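# Put a slip sheet and module into each crate

## Task

In every crate, lay exactly one thin slip sheet flat on the crate's floor and stand exactly one small metal module on top of that sheet, keeping the module's current upright orientation; every crate must end up still sitting flat on the table.

## Robot and tools

Robot: two arms, left_arm (on the +y side) and right_arm, each ending in a five-finger hand. right_arm has a right hand and left_arm a mirrored left hand. Base positions in the scene frame: left_arm (-0.008, +0.366, 0) m, right_arm (-0.047, -0.462, +0.001) m. A post stands on the floor behind the arms. Loose objects can occasionally get nudged by an outside push.

Frames: the scene frame has its origin at table-top height, halfway between the nominal bases, +z up, +x outward across the table. Every position, orientation (quat_wxyz) and velocity in a result is in this frame. Motion offsets, however, are expressed along the current Hand target's own axes. The hand point sits 0.05 m in front of the palm, 0.15 m out from the wrist flange; its +z runs along straight fingers, +y comes out of the palm, +x crosses the palm away from the thumb on the right hand and toward the thumb on the left. Straight fingertips reach roughly 0.06-0.07 m past the point along +z. A bracket on the little-finger side of the wrist and the wrist itself (which can sit up to 0.11-0.23 m below the point when the fingers are level) may strike the table or objects.

Row layout (28 numbers, each in [-1, 1], one list covering both arms): left_arm dx, dy, dz, rx, ry, rz; then left hand little, ring, middle, index, thumb_bend, thumb_turn, force_limit, speed; then right_arm dx, dy, dz, rx, ry, rz; then right hand in that same eight-number order. dx..rz are offsets, not poses: 1.0 equals 0.6 m of travel or 180 degrees of turn, and rx, ry, rz form one rotation vector. Six zeros means no new arm request. Finger numbers are absolute targets: +1 open/straight, -1 curled; thumb_turn +1 beside the palm, -1 opposite the fingers. force_limit runs from about 0 N at -1 to 10 N at +1 (15 N for the thumb motors); speed rises linearly to full at +0.48. There is no 'unchanged' value for a hand: resend the last eight numbers actually executed for it (or, before any, its hand_measured plus hand_force_limit and hand_speed). For a gentle grasp, close with speed at -0.94 or below. With the thumb turned across, the hand wraps objects 0.035-0.065 m thick; thumb tip against index pad can pinch a light item up to about 0.08 m.

execute_actions(actions, cameras): actions is a list of actions; each action is up to 15 rows, each row one 1/30 s step, a short action repeating its last row to step 15. Within an action, every row is an offset from the Hand target at that action's start, so repeating an offset moves further. An empty actions list returns camera images; otherwise request them via cameras (names: cam_head_left, cam_head_right, cam_high, cam_low, cam_left_wrist, cam_right_wrist, or ["all"]).

move(target, speed, blend, stop_force, zero, blocking, cameras): target is one 28-number row or a list of up to 15 rows, every offset measured from the Hand target at the move's start (not chained). speed is path speed in m/s, 0.002-3.6, default 0.25, one value or one per target. blend in m rounds corners of a list (0 stops at each). stop_force, 3-120 N for both arms, ends an arm's path when its wrist sensor feels that much push against the motion; go slowly (about 0.005 m/s) when touching down, and keep hand numbers identical across the list. zero (default true) re-zeros the sensor first. blocking=false returns early and cannot be combined with stop_force. The move ends after 10 s at most. Result adds a 'move:' line: done, off_target, moving, held, fault, plus limits such as paced or held. Paths do not avoid obstacles or the other arm; don't route a wrist near its own base axis (the move is rejected).

wait(seconds) lets time pass; stop brakes a running move; zoom_image(camera, region [x0,y0,x1,y1], max 504x504 px) enlarges part of the latest image; show_instructions shows the reference pages; zero_wrist_force(arm) re-zeros one sensor; finished_scene ends the scene irreversibly.

Results: end_effector_position (m), quat, velocities; 'Hand target' is the last commanded pose after clipping, and the next offsets start there. The hand often rests a little short; send the remaining gap as an offset. hand_measured, hand_stopped_by (moving, target, force, stalled, fault) and hand_load_n follow the finger order above; a lost grip shows as load dropping to about 0. Wrist force/torque are in the hand's own axes. Orientation commands are clipped to 32 degrees from the measured one per step.

Avoid: dropping parts even a few mm, releasing moving parts, fast impacts, pressing past firm contact (the arms are stiff; about 150 N or a joint over its torque limit stops the arm for 10 s), overloading fingers, letting the two arms or hands collide or grip each other, knocking crates over, and anything leaving the table, which fails the task. Long holding or stretched poses heat motors; a MOTOR HOT line warns before an over-temperature stop.

Each tool is called after "Request:" as name(argument=value, ...), one argument or row to a line, values as JSON.

Reference images:

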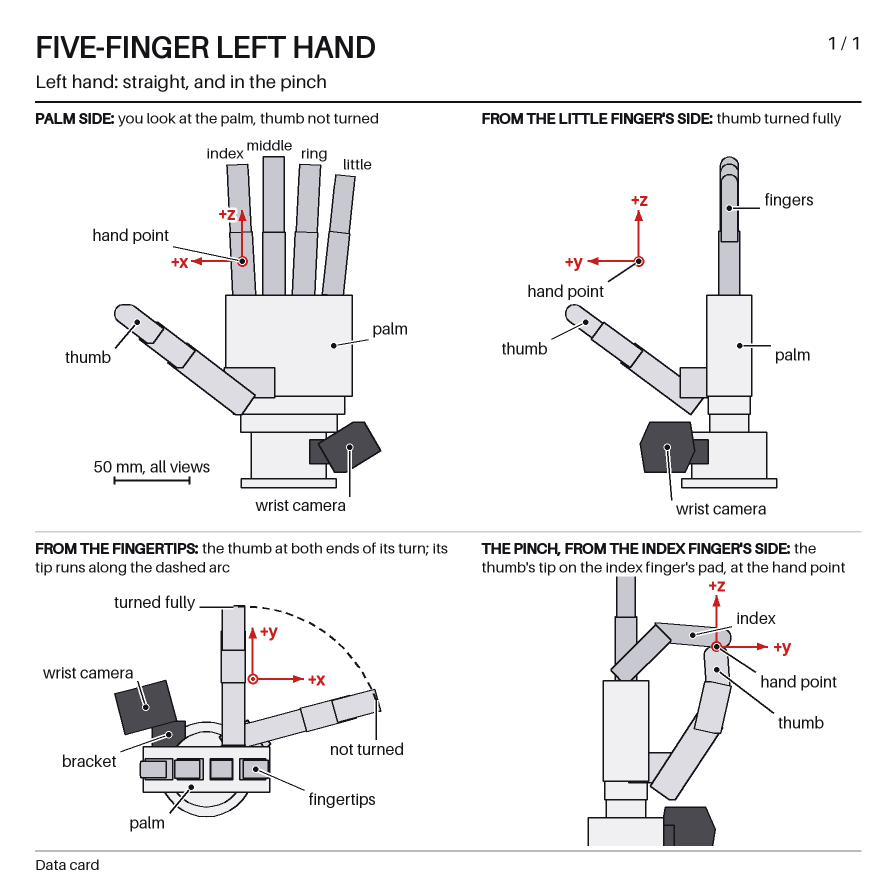

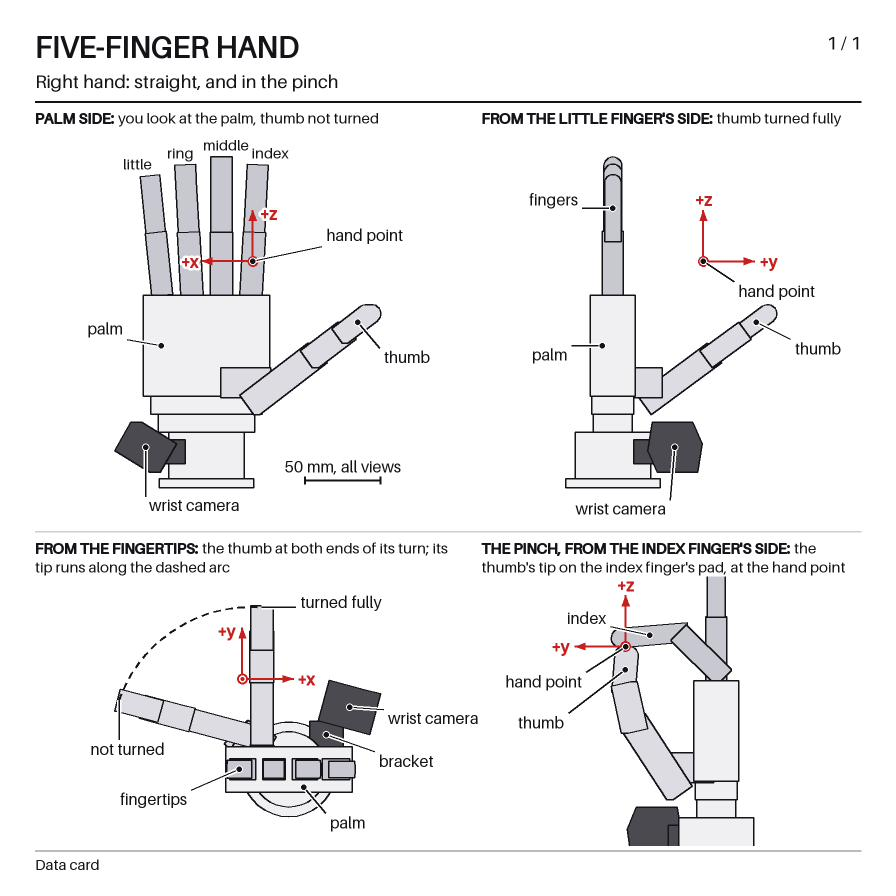

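## Session

Request:
execute_actions(
  actions=[],
)

Scene clock: 0.00 s.
left_arm: end_effector_position=(+0.5010, -0.3001, +0.3235) hand_measured=(+1.000, +1.000, +1.000, +1.000, +1.000, +1.000) hand_load_n=(+0.0, +0.0, +0.0, +0.0, +0.0, -0.5) hand_stopped_by=(target, target, target, target, target, target) hand_force_limit=0.00 hand_speed=-0.80 end_effector_quat_wxyz=(+0.071, +0.887, -0.084, +0.448) | right_arm: end_effector_position=(+0.2685, -0.4483, +0.3277) hand_measured=(+1.000, +1.000, +1.000, +1.000, +1.000, +1.000) hand_load_n=(+0.0, +0.0, +0.0, +0.0, +0.0, +0.0) hand_stopped_by=(target, target, target, target, target, target) hand_force_limit=0.00 hand_speed=-0.80 end_effector_quat_wxyz=(-0.094, +0.399, +0.898, -0.158)
Joint positions: left_arm=[2.288 -2.344 -0.668 2.289 -2.046 1.125] | right_arm=[-0.261 -1.549 1.621 1.742 1.852 -0.96]
Joint velocities: within noise
Joint torques (N m): no reading
Wrist force (N): no reading
Wrist torque (N m): no reading
Wrist force, peak (N): no reading
Hand target: left_arm +0.5010, -0.3001, +0.3235; +0.071, +0.887, -0.084, +0.448 | right_arm +0.2685, -0.4483, +0.3277; -0.094, +0.399, +0.898, -0.158

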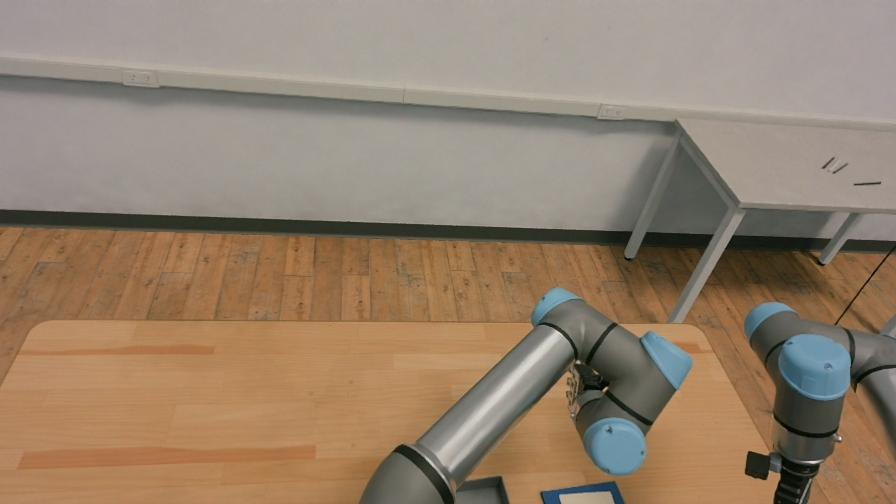

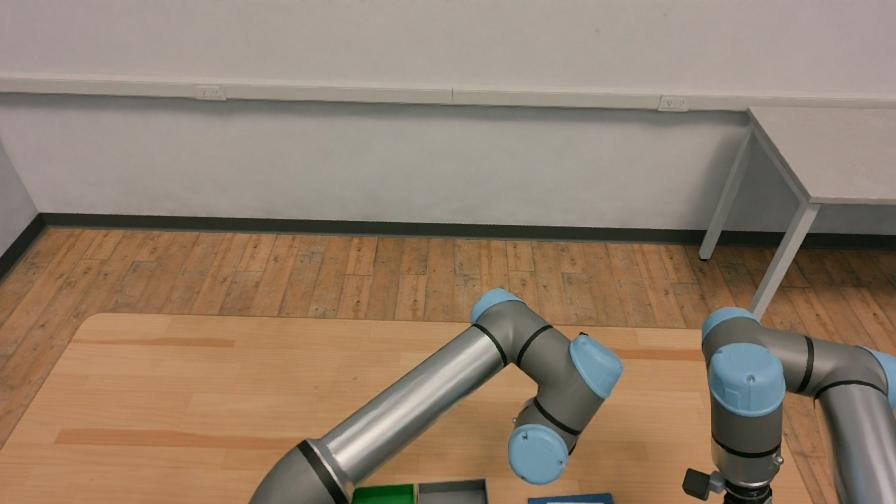

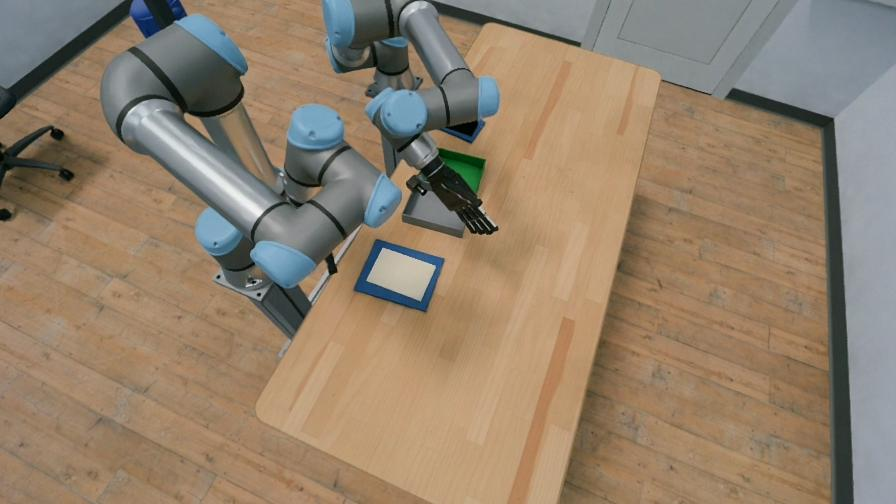

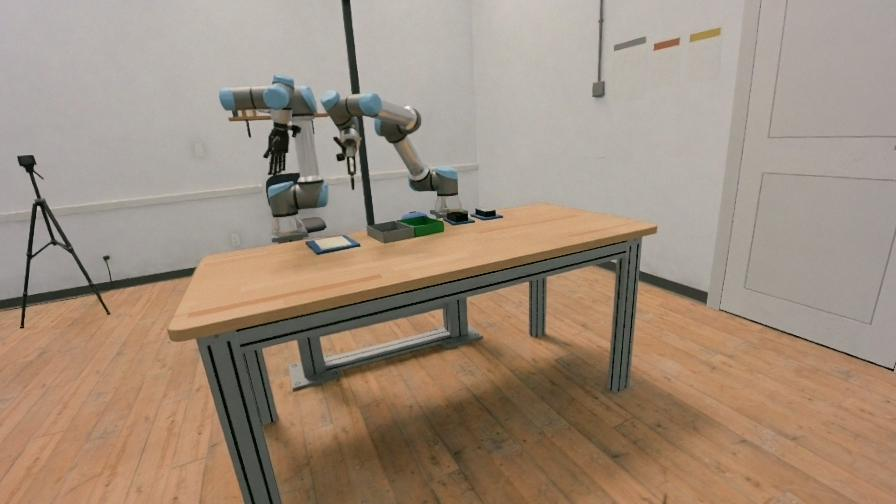

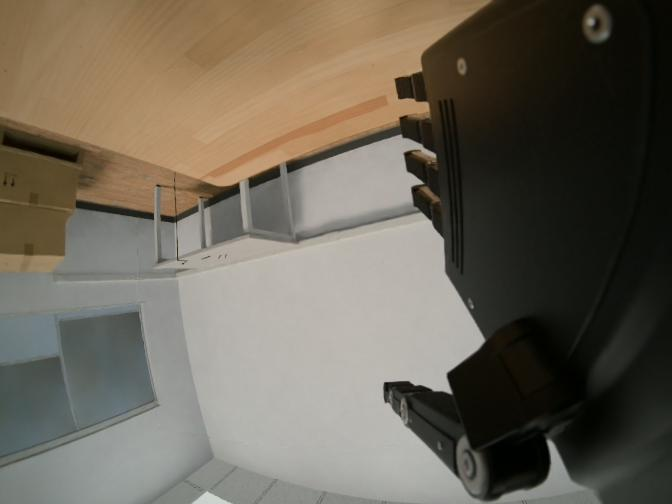

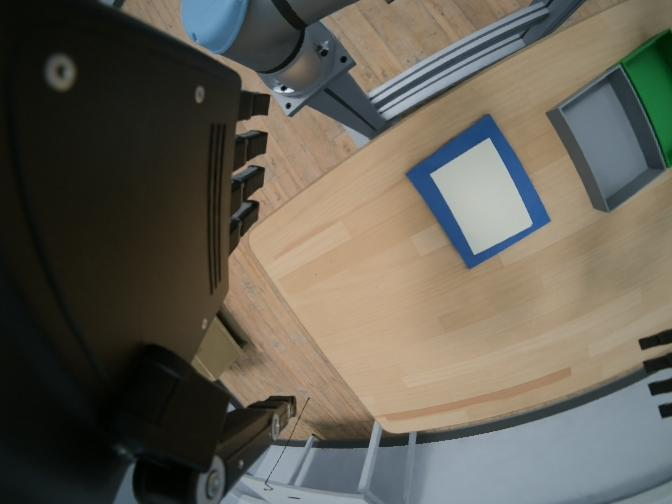

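Request:
zoom_image(
  camera="cam_low",
  region=[270, 180, 530, 270],
)

Request:
zoom_image(
  camera="cam_high",
  region=[340, 80, 520, 320],
)

Request:
zoom_image(
  camera="cam_right_wrist",
  region=[390, 0, 672, 280],
)

Scaled by 1.938 from the camera's image (finer frame: 1280x720).

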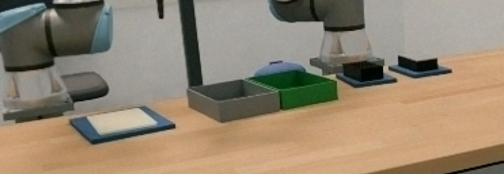

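Scaled by 2.100 from the camera's image (finer frame: 1280x720).

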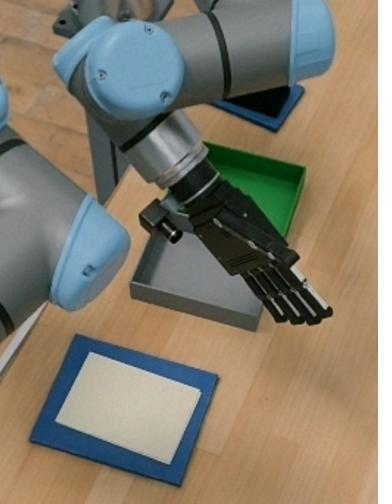

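Scaled by 1.787 from the camera's image (finer frame: 960x720).

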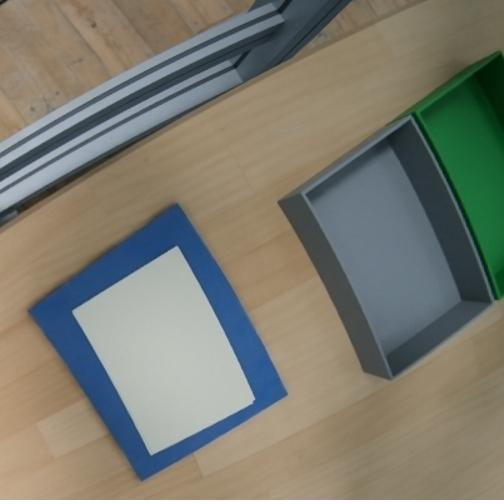

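Request:
move(
  target=[-0.0507,-0.729,-0.4155,0.047,-0.2964,-0.0556,1,1,1,1,1,1,0,-0.8,0,0,0,0,0,0,1,1,1,1,1,1,0,-0.8],
  speed=0.25,
  cameras=["all"],
)

Scene clock: 69.30 s.
left_arm: end_effector_position=(+0.3807, +0.1794, +0.4234) hand_measured=(+1.000, +1.000, +1.000, +1.000, +1.000, +1.000) hand_load_n=(+0.0, +0.0, +0.0, +0.0, +0.0, +0.0) hand_stopped_by=(target, target, target, target, target, target) hand_force_limit=0.00 hand_speed=-0.80 end_effector_quat_wxyz=(+0.000, +1.000, +0.000, +0.001) | right_arm: end_effector_position=(+0.2685, -0.4483, +0.3277) hand_measured=(+1.000, +1.000, +1.000, +1.000, +1.000, +1.000) hand_load_n=(+0.0, +0.0, +0.0, +0.0, +0.0, +0.0) hand_stopped_by=(target, target, target, target, target, target) hand_force_limit=0.00 hand_speed=-0.80 end_effector_quat_wxyz=(-0.094, +0.399, +0.898, -0.158)
Joint positions: left_arm=[3.16 -1.745 -1.159 1.334 -1.571 1.59] | right_arm=[-0.261 -1.549 1.621 1.742 1.852 -0.96]
Joint torques (N m): left_arm=[5.49 18.3 21.02 -5.28 2.65 2.28] | right_arm=[0.01 -17.51 -17.89 2.46 0.59 -0.2]
Wrist force (N): left_arm=[0.2 -0.3 0.1] | right_arm=[0.0 -0.2 0.2]
Wrist torque (N m): left_arm=[-0.02 0.08 -0.03] | right_arm=[-0.05 0.00 -0.01]
Wrist force, peak (N): left_arm=[0.0 -2.8 -0.5] | right_arm=[-0.1 -0.3 0.5]
Hand target: left_arm +0.3807, +0.1795, +0.4234; +0.000, +1.000, +0.000, +0.000 | right_arm +0.2685, -0.4483, +0.3277; -0.094, +0.399, +0.898, -0.158
Off the commanded pose: left_arm 0.000 m, 0 deg | right_arm 0.000 m, 0 deg.
move: done

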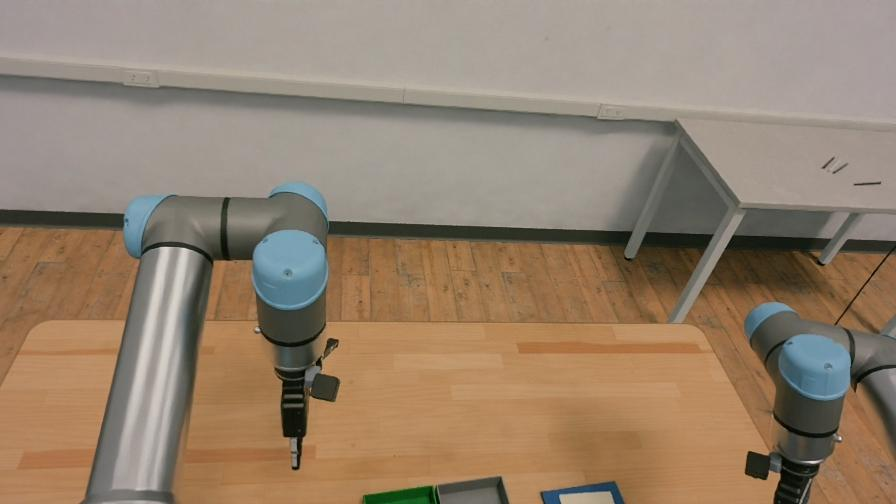

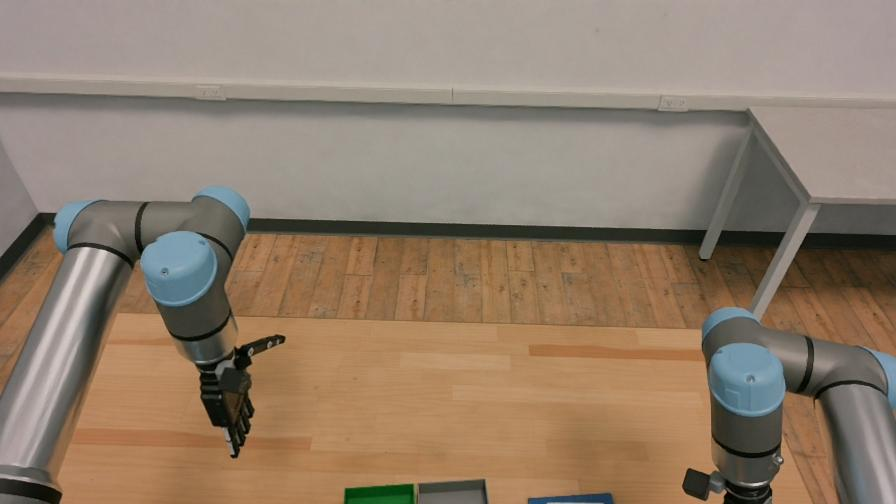

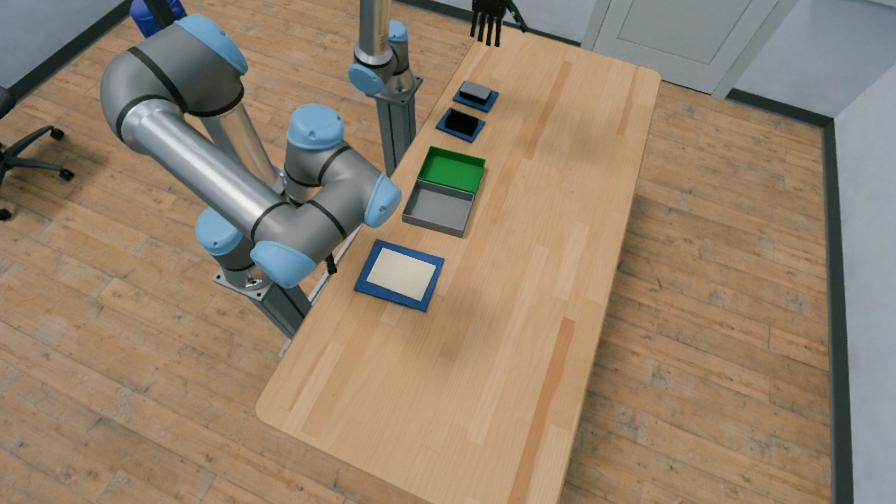

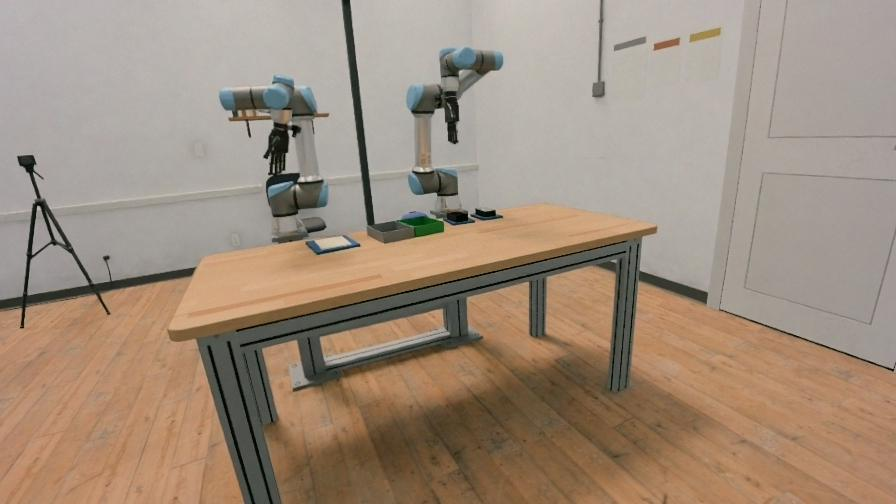

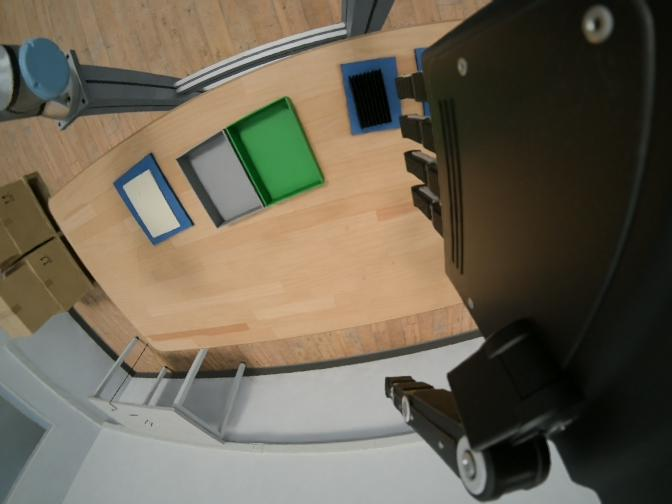

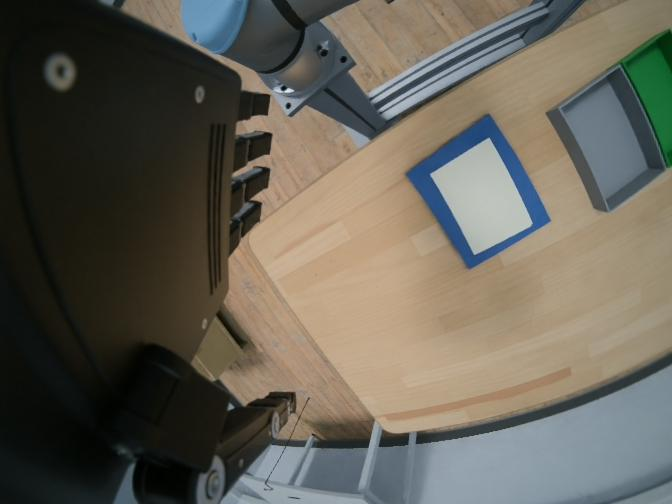

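Request:
zoom_image(
  camera="cam_high",
  region=[350, 70, 510, 230],
)

Request:
zoom_image(
  camera="cam_left_wrist",
  region=[100, 20, 450, 270],
)

Request:
zoom_image(
  camera="cam_low",
  region=[350, 190, 520, 260],
)

Request:
zoom_image(
  camera="cam_low",
  region=[290, 220, 390, 265],
)

Scaled by 3.150 from the camera's image (finer frame: 1280x720).

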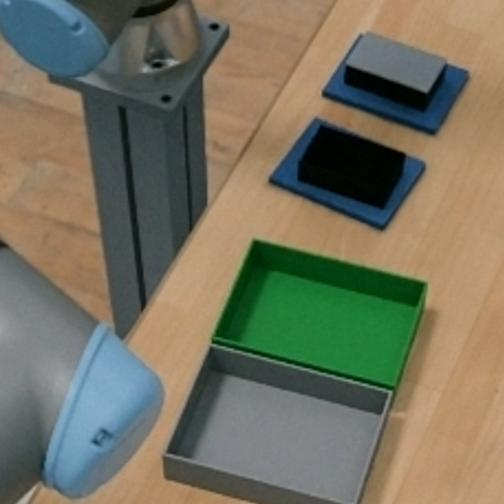

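Scaled by 1.440 from the camera's image (finer frame: 960x720).

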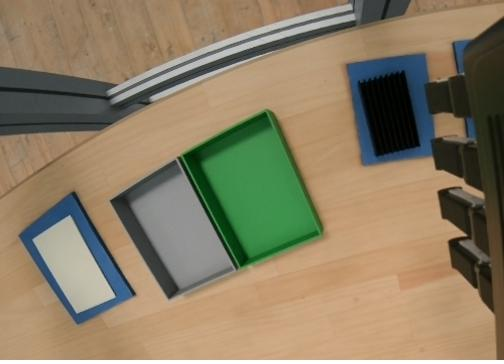

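Scaled by 2.965 from the camera's image (finer frame: 1280x720).

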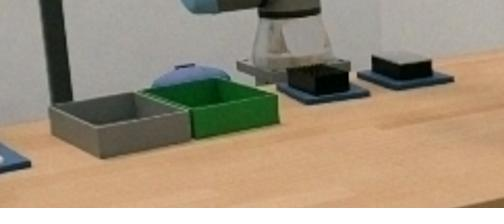

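Scaled by 5.040 from the camera's image (finer frame: 1280x720).

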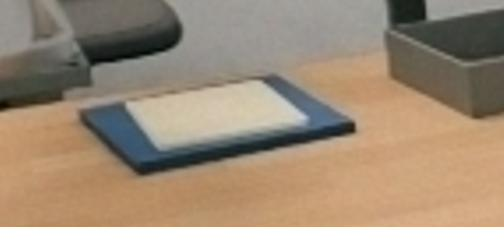

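Request:
move(
  target=[0,0,0,0,0,0,1,1,1,1,1,1,0,-0.8,0.2023,0.1527,0.0042,-0.1167,0.0296,0.2311,1,1,1,1,1,1,0,-0.8],
  speed=0.25,
  cameras=["cam_high","cam_low","cam_right_wrist","cam_left_wrist"],
)

Scene clock: 210.57 s.
left_arm: end_effector_position=(+0.3807, +0.1795, +0.4234) hand_measured=(+1.000, +1.000, +1.000, +1.000, +1.000, +1.000) hand_load_n=(+0.0, +0.0, +0.0, +0.0, +0.0, +0.0) hand_stopped_by=(target, target, target, target, target, target) hand_force_limit=0.00 hand_speed=-0.80 end_effector_quat_wxyz=(+0.000, +1.000, +0.000, +0.000) | right_arm: end_effector_position=(+0.2503, -0.3004, +0.2977) hand_measured=(+1.000, +1.000, +1.000, +1.000, +1.000, +1.000) hand_load_n=(+0.0, +0.0, +0.0, +0.0, +0.0, +0.0) hand_stopped_by=(target, target, target, target, target, target) hand_force_limit=0.00 hand_speed=-0.80 end_effector_quat_wxyz=(+0.000, +0.707, +0.707, +0.000) end_effector_velocity=(+0.000, +0.000, +0.000) end_effector_angular_velocity=(+0.000, +0.000, -0.006)
Joint positions: left_arm=[3.16 -1.745 -1.159 1.333 -1.571 1.59] | right_arm=[0.228 -1.608 1.71 1.469 1.571 0.23]
Joint velocities: left_arm=[within noise] | right_arm=[0 0 0 0 0 0.006]
Joint torques (N m): left_arm=[6.5 20.33 31.42 -4.81 1.98 2.08] | right_arm=[6.86 -24.81 -10.53 1.59 -1.39 2.08]
Wrist force (N): left_arm=[0.1 -0.4 0.0] | right_arm=[-0.7 -0.7 0.2]
Wrist torque (N m): left_arm=[-0.01 0.10 -0.05] | right_arm=[-0.13 0.10 -0.04]
Wrist force, peak (N): left_arm=[0.3 -0.6 0.2] | right_arm=[-1.2 -0.6 0.0]
Hand target: left_arm +0.3807, +0.1795, +0.4234; +0.000, +1.000, +0.000, +0.000 | right_arm +0.2503, -0.3003, +0.2977; +0.000, +0.707, +0.707, +0.000
Off the commanded pose: left_arm 0.000 m, 0 deg | right_arm 0.000 m, 0 deg.
move: done
Images, in order (width x height): cam_high 896x504, cam_low 896x504, cam_left_wrist 672x504, cam_right_wrist 672x504.

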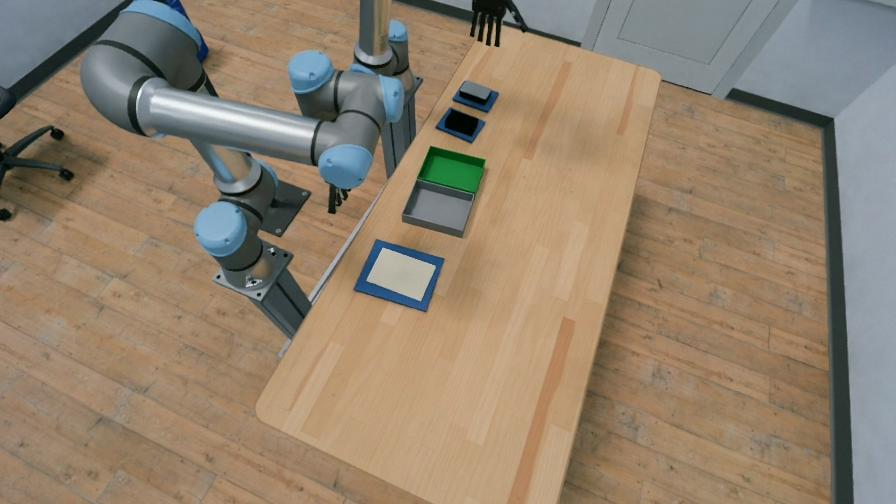

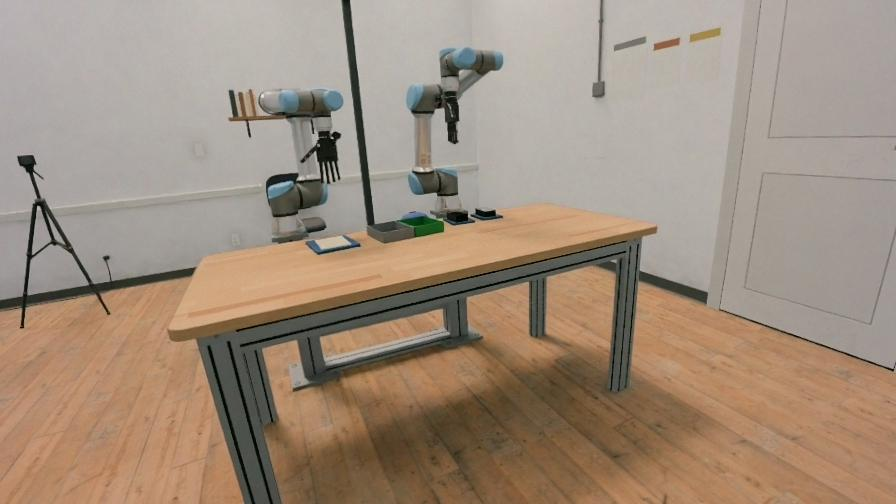

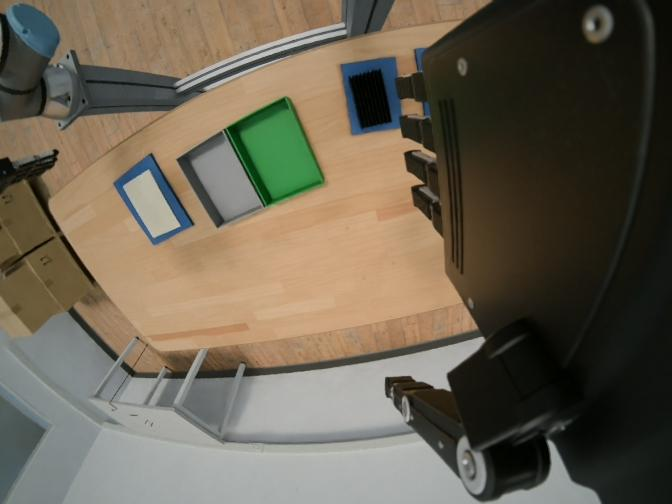

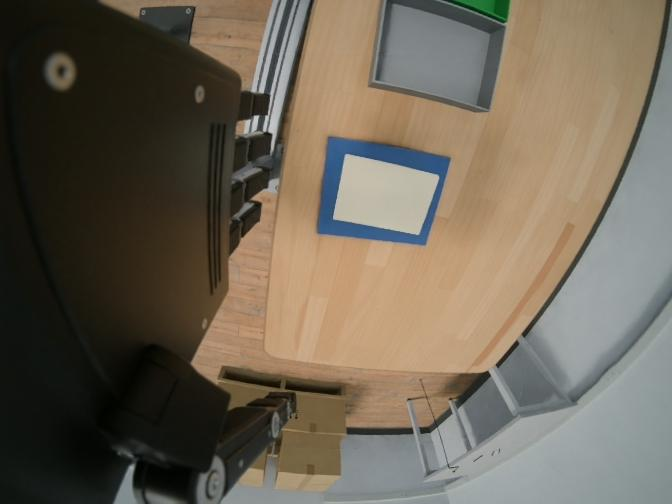

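Request:
move(
  target=[0,0,0,0,0,0,1,1,1,1,1,1,0,-0.8,0,0.2167,0.3,0,0,0,1,1,1,1,1,1,0,-0.8],
  speed=0.2,
  cameras=["cam_high","cam_low","cam_right_wrist","cam_head_right"],
)

Scene clock: 229.97 s.
left_arm: end_effector_position=(+0.3807, +0.1795, +0.4234) hand_measured=(+1.000, +1.000, +1.000, +1.000, +1.000, +1.000) hand_load_n=(+0.0, +0.0, +0.0, +0.0, -0.5, +0.0) hand_stopped_by=(target, target, target, target, target, target) hand_force_limit=0.00 hand_speed=-0.80 end_effector_quat_wxyz=(+0.000, +1.000, +0.000, +0.000) | right_arm: end_effector_position=(+0.3802, -0.3004, +0.1177) hand_measured=(+1.000, +1.000, +1.000, +1.000, +1.000, +1.000) hand_load_n=(+0.0, +0.0, +0.0, -0.5, +0.0, +0.0) hand_stopped_by=(target, target, target, target, target, target) hand_force_limit=0.00 hand_speed=-0.80 end_effector_quat_wxyz=(+0.000, +0.707, +0.707, +0.000)
Joint positions: left_arm=[3.16 -1.745 -1.159 1.333 -1.571 1.59] | right_arm=[0.154 -1.209 1.723 1.057 1.571 0.155]
Joint torques (N m): left_arm=[7.05 19.56 31.71 -4.82 1.87 1.81] | right_arm=[8.41 -18.71 -10.15 1.44 0.45 1.99]
Wrist force (N): left_arm=[0.1 -0.4 0.1] | right_arm=[-0.7 -0.5 0.3]
Wrist torque (N m): left_arm=[-0.03 0.10 -0.06] | right_arm=[-0.11 0.13 0.02]
Wrist force, peak (N): left_arm=[0.2 -0.6 0.3] | right_arm=[-0.9 -1.9 -0.8]
Hand target: left_arm +0.3807, +0.1795, +0.4234; +0.000, +1.000, +0.000, +0.000 | right_arm +0.3802, -0.3004, +0.1176; +0.000, +0.707, +0.707, +0.000
Off the commanded pose: left_arm 0.000 m, 0 deg | right_arm 0.000 m, 0 deg.
move: done
Images, in order (width x height): cam_head_right 896x504, cam_high 896x504, cam_low 896x504, cam_right_wrist 672x504.

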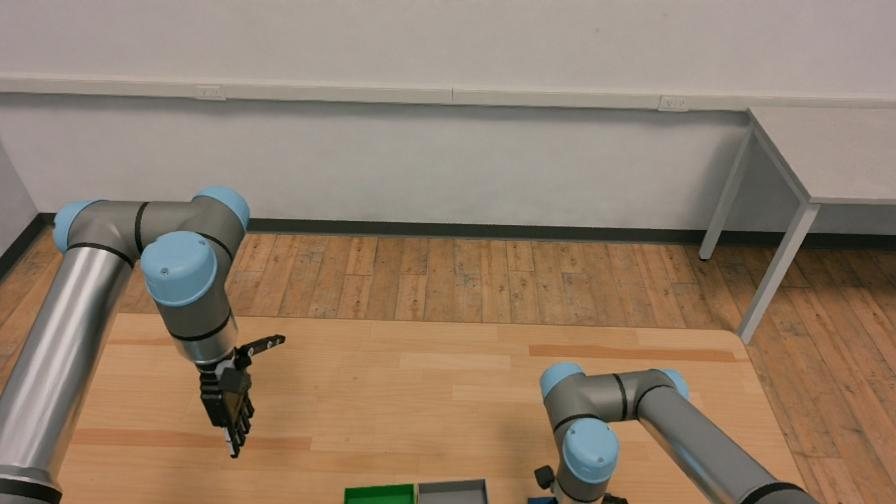

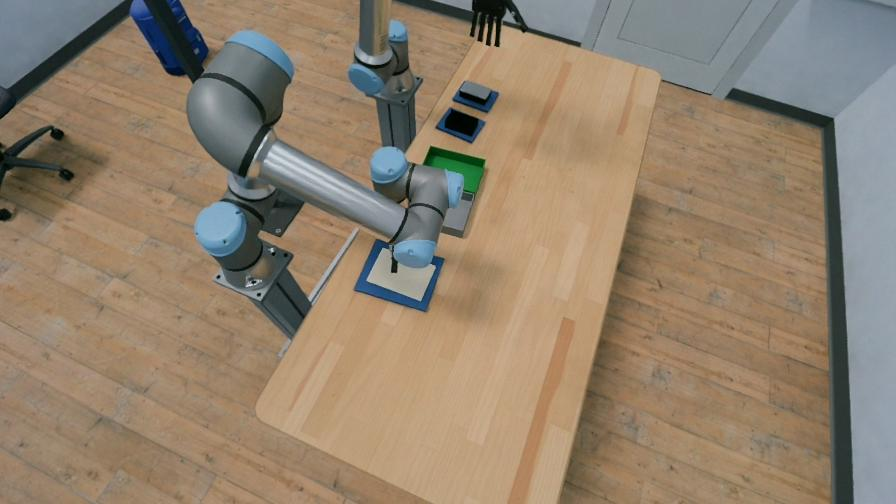

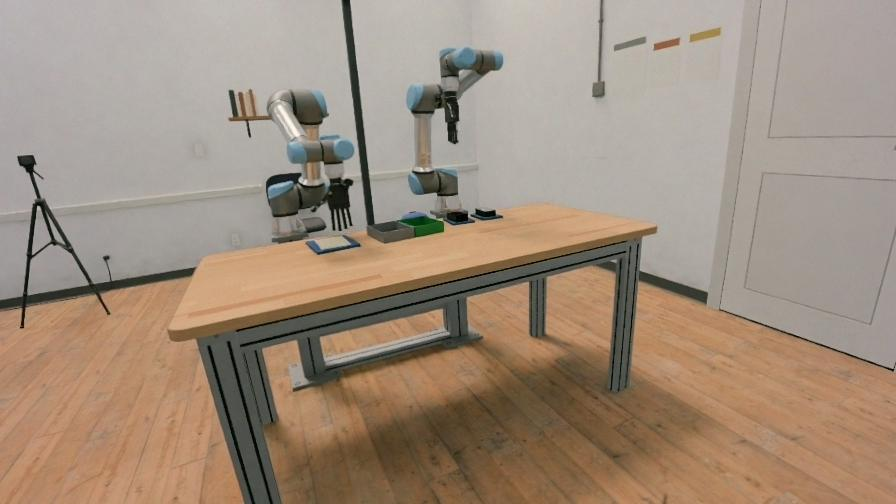

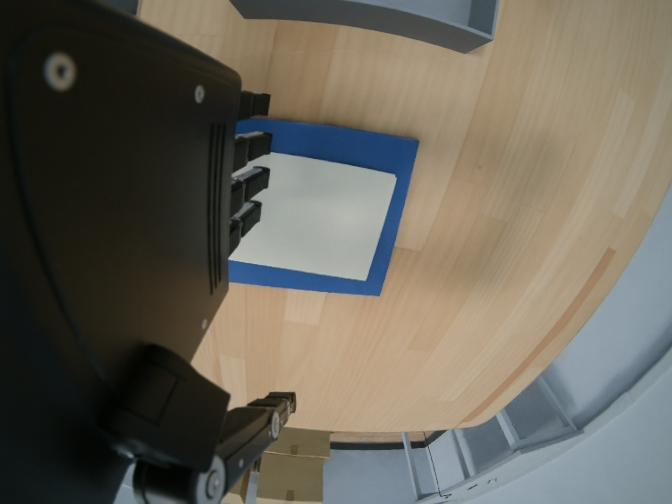

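Request:
zoom_image(
  camera="cam_right_wrist",
  region=[200, 60, 450, 320],
)

Request:
zoom_image(
  camera="cam_high",
  region=[340, 220, 460, 320],
)

Request:
zoom_image(
  camera="cam_low",
  region=[290, 170, 390, 265],
)

Scaled by 1.938 from the camera's image (finer frame: 960x720).

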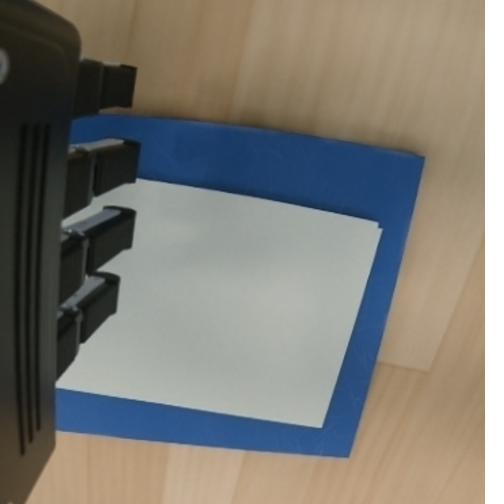

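Scaled by 4.200 from the camera's image (finer frame: 1280x720).

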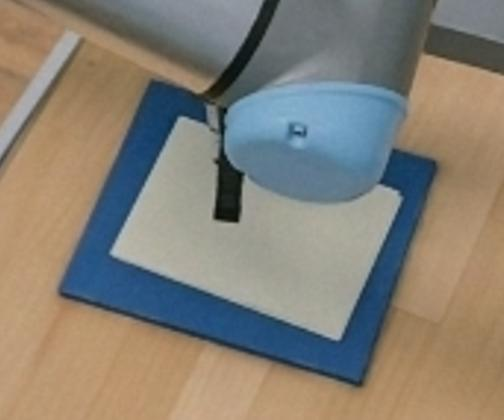

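Scaled by 5.040 from the camera's image (finer frame: 1280x720).

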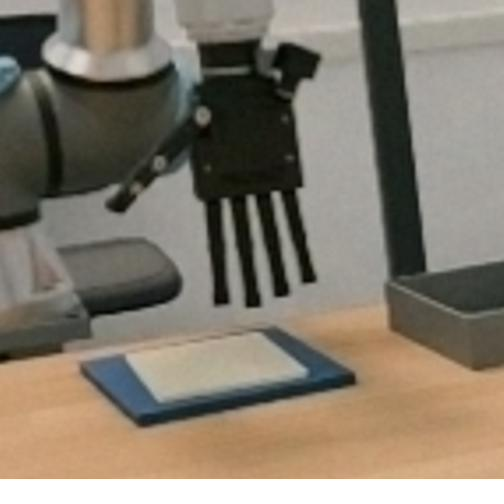

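Request:
move(
  target=[0,0,0,0,0,0,1,1,1,1,1,1,0,-0.8,0,0,0.1,0,0,0,1,1,1,1,1,1,0,-0.8],
  speed=0.02,
  stop_force=3,
  cameras=["cam_high","cam_low","cam_right_wrist"],
)

Scene clock: 251.77 s.
left_arm: end_effector_position=(+0.3807, +0.1795, +0.4234) hand_measured=(+1.000, +1.000, +1.000, +1.000, +1.000, +1.000) hand_load_n=(+0.0, +0.0, +0.0, -0.5, +0.0, +0.0) hand_stopped_by=(target, target, target, target, target, target) hand_force_limit=0.00 hand_speed=-0.80 end_effector_quat_wxyz=(+0.000, +1.000, +0.000, +0.000) | right_arm: end_effector_position=(+0.3802, -0.3004, +0.0844) hand_measured=(+1.000, +1.000, +1.000, +1.000, +1.000, +1.000) hand_load_n=(+0.0, +0.0, +0.0, +0.0, +0.0, +0.0) hand_stopped_by=(target, target, target, target, target, target) hand_force_limit=0.00 hand_speed=-0.80 end_effector_quat_wxyz=(+0.000, +0.707, +0.707, +0.000)
Joint positions: left_arm=[3.16 -1.745 -1.159 1.333 -1.571 1.59] | right_arm=[0.154 -1.167 1.761 0.977 1.571 0.155]
Joint torques (N m): left_arm=[6.44 20.16 31.43 -4.95 2.04 2.1] | right_arm=[5.19 -37.5 -20.18 1.41 1.51 2.07]
Wrist force (N): left_arm=[0.2 -0.4 0.0] | right_arm=[-0.6 -0.7 -3.3]
Wrist torque (N m): left_arm=[-0.03 0.09 -0.05] | right_arm=[0.11 0.18 -0.01]
Wrist force, peak (N): left_arm=[-0.1 -0.7 0.1] | right_arm=[-0.9 -1.3 -19.5]
Hand target: left_arm +0.3807, +0.1795, +0.4234; +0.000, +1.000, +0.000, +0.000 | right_arm +0.3802, -0.3004, +0.0844; +0.000, +0.707, +0.707, +0.000 (not the last commanded pose)
Off the commanded pose: left_arm 0.000 m, 0 deg | right_arm 0.027 m, 0 deg.
move: contact (right_arm)

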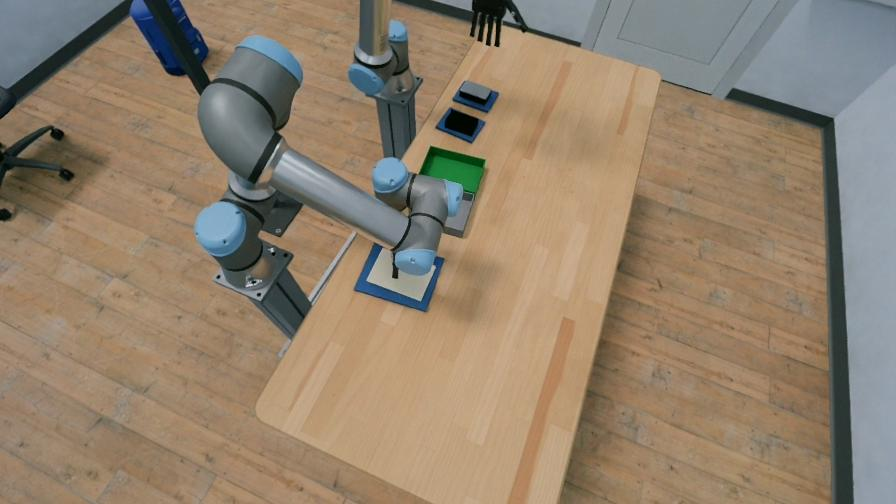

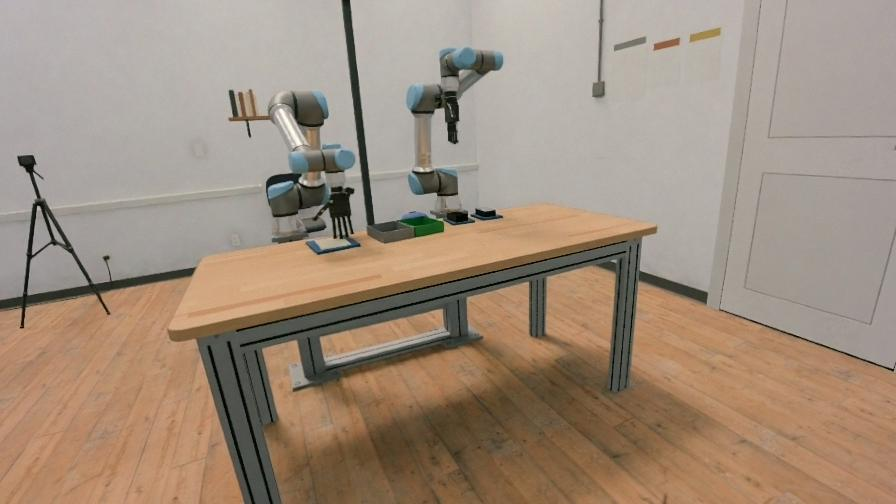

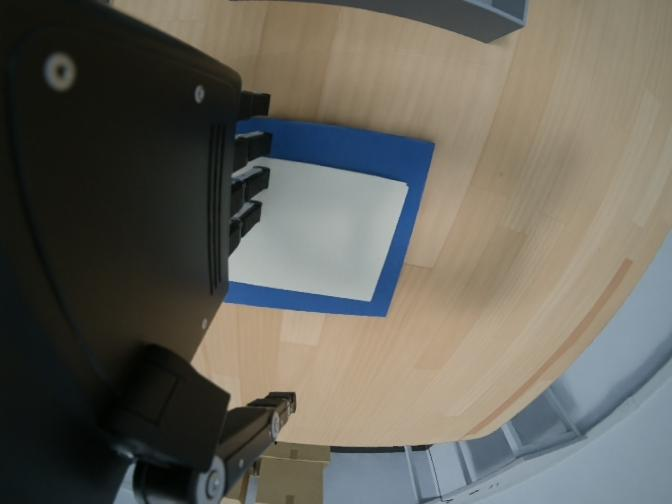

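Request:
zoom_image(
  camera="cam_right_wrist",
  region=[200, 60, 450, 320],
)

Request:
zoom_image(
  camera="cam_high",
  region=[340, 220, 460, 320],
)

Request:
zoom_image(
  camera="cam_low",
  region=[290, 170, 390, 265],
)

Scaled by 1.938 from the camera's image (finer frame: 960x720).

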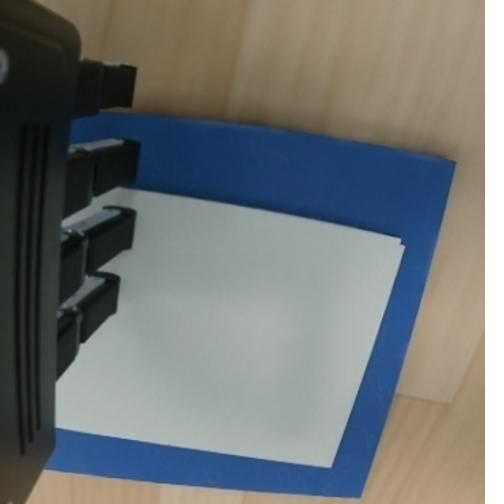

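Scaled by 4.200 from the camera's image (finer frame: 1280x720).

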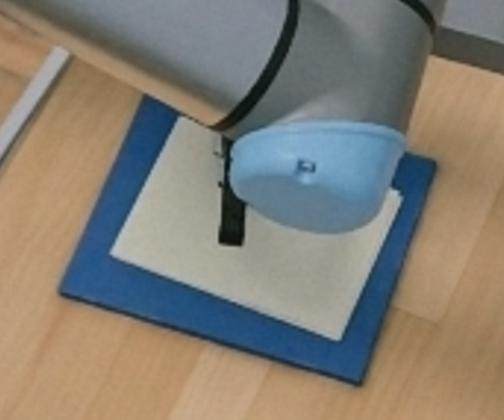

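Scaled by 5.040 from the camera's image (finer frame: 1280x720).

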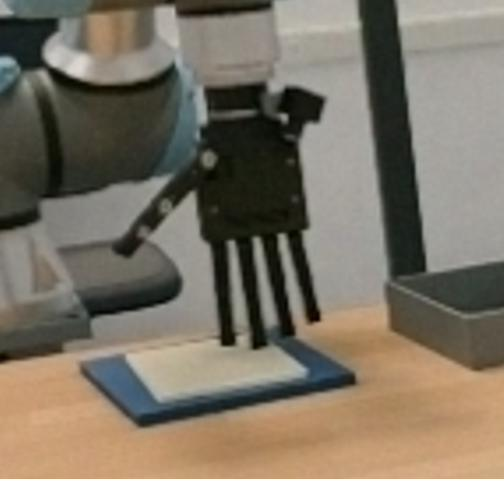

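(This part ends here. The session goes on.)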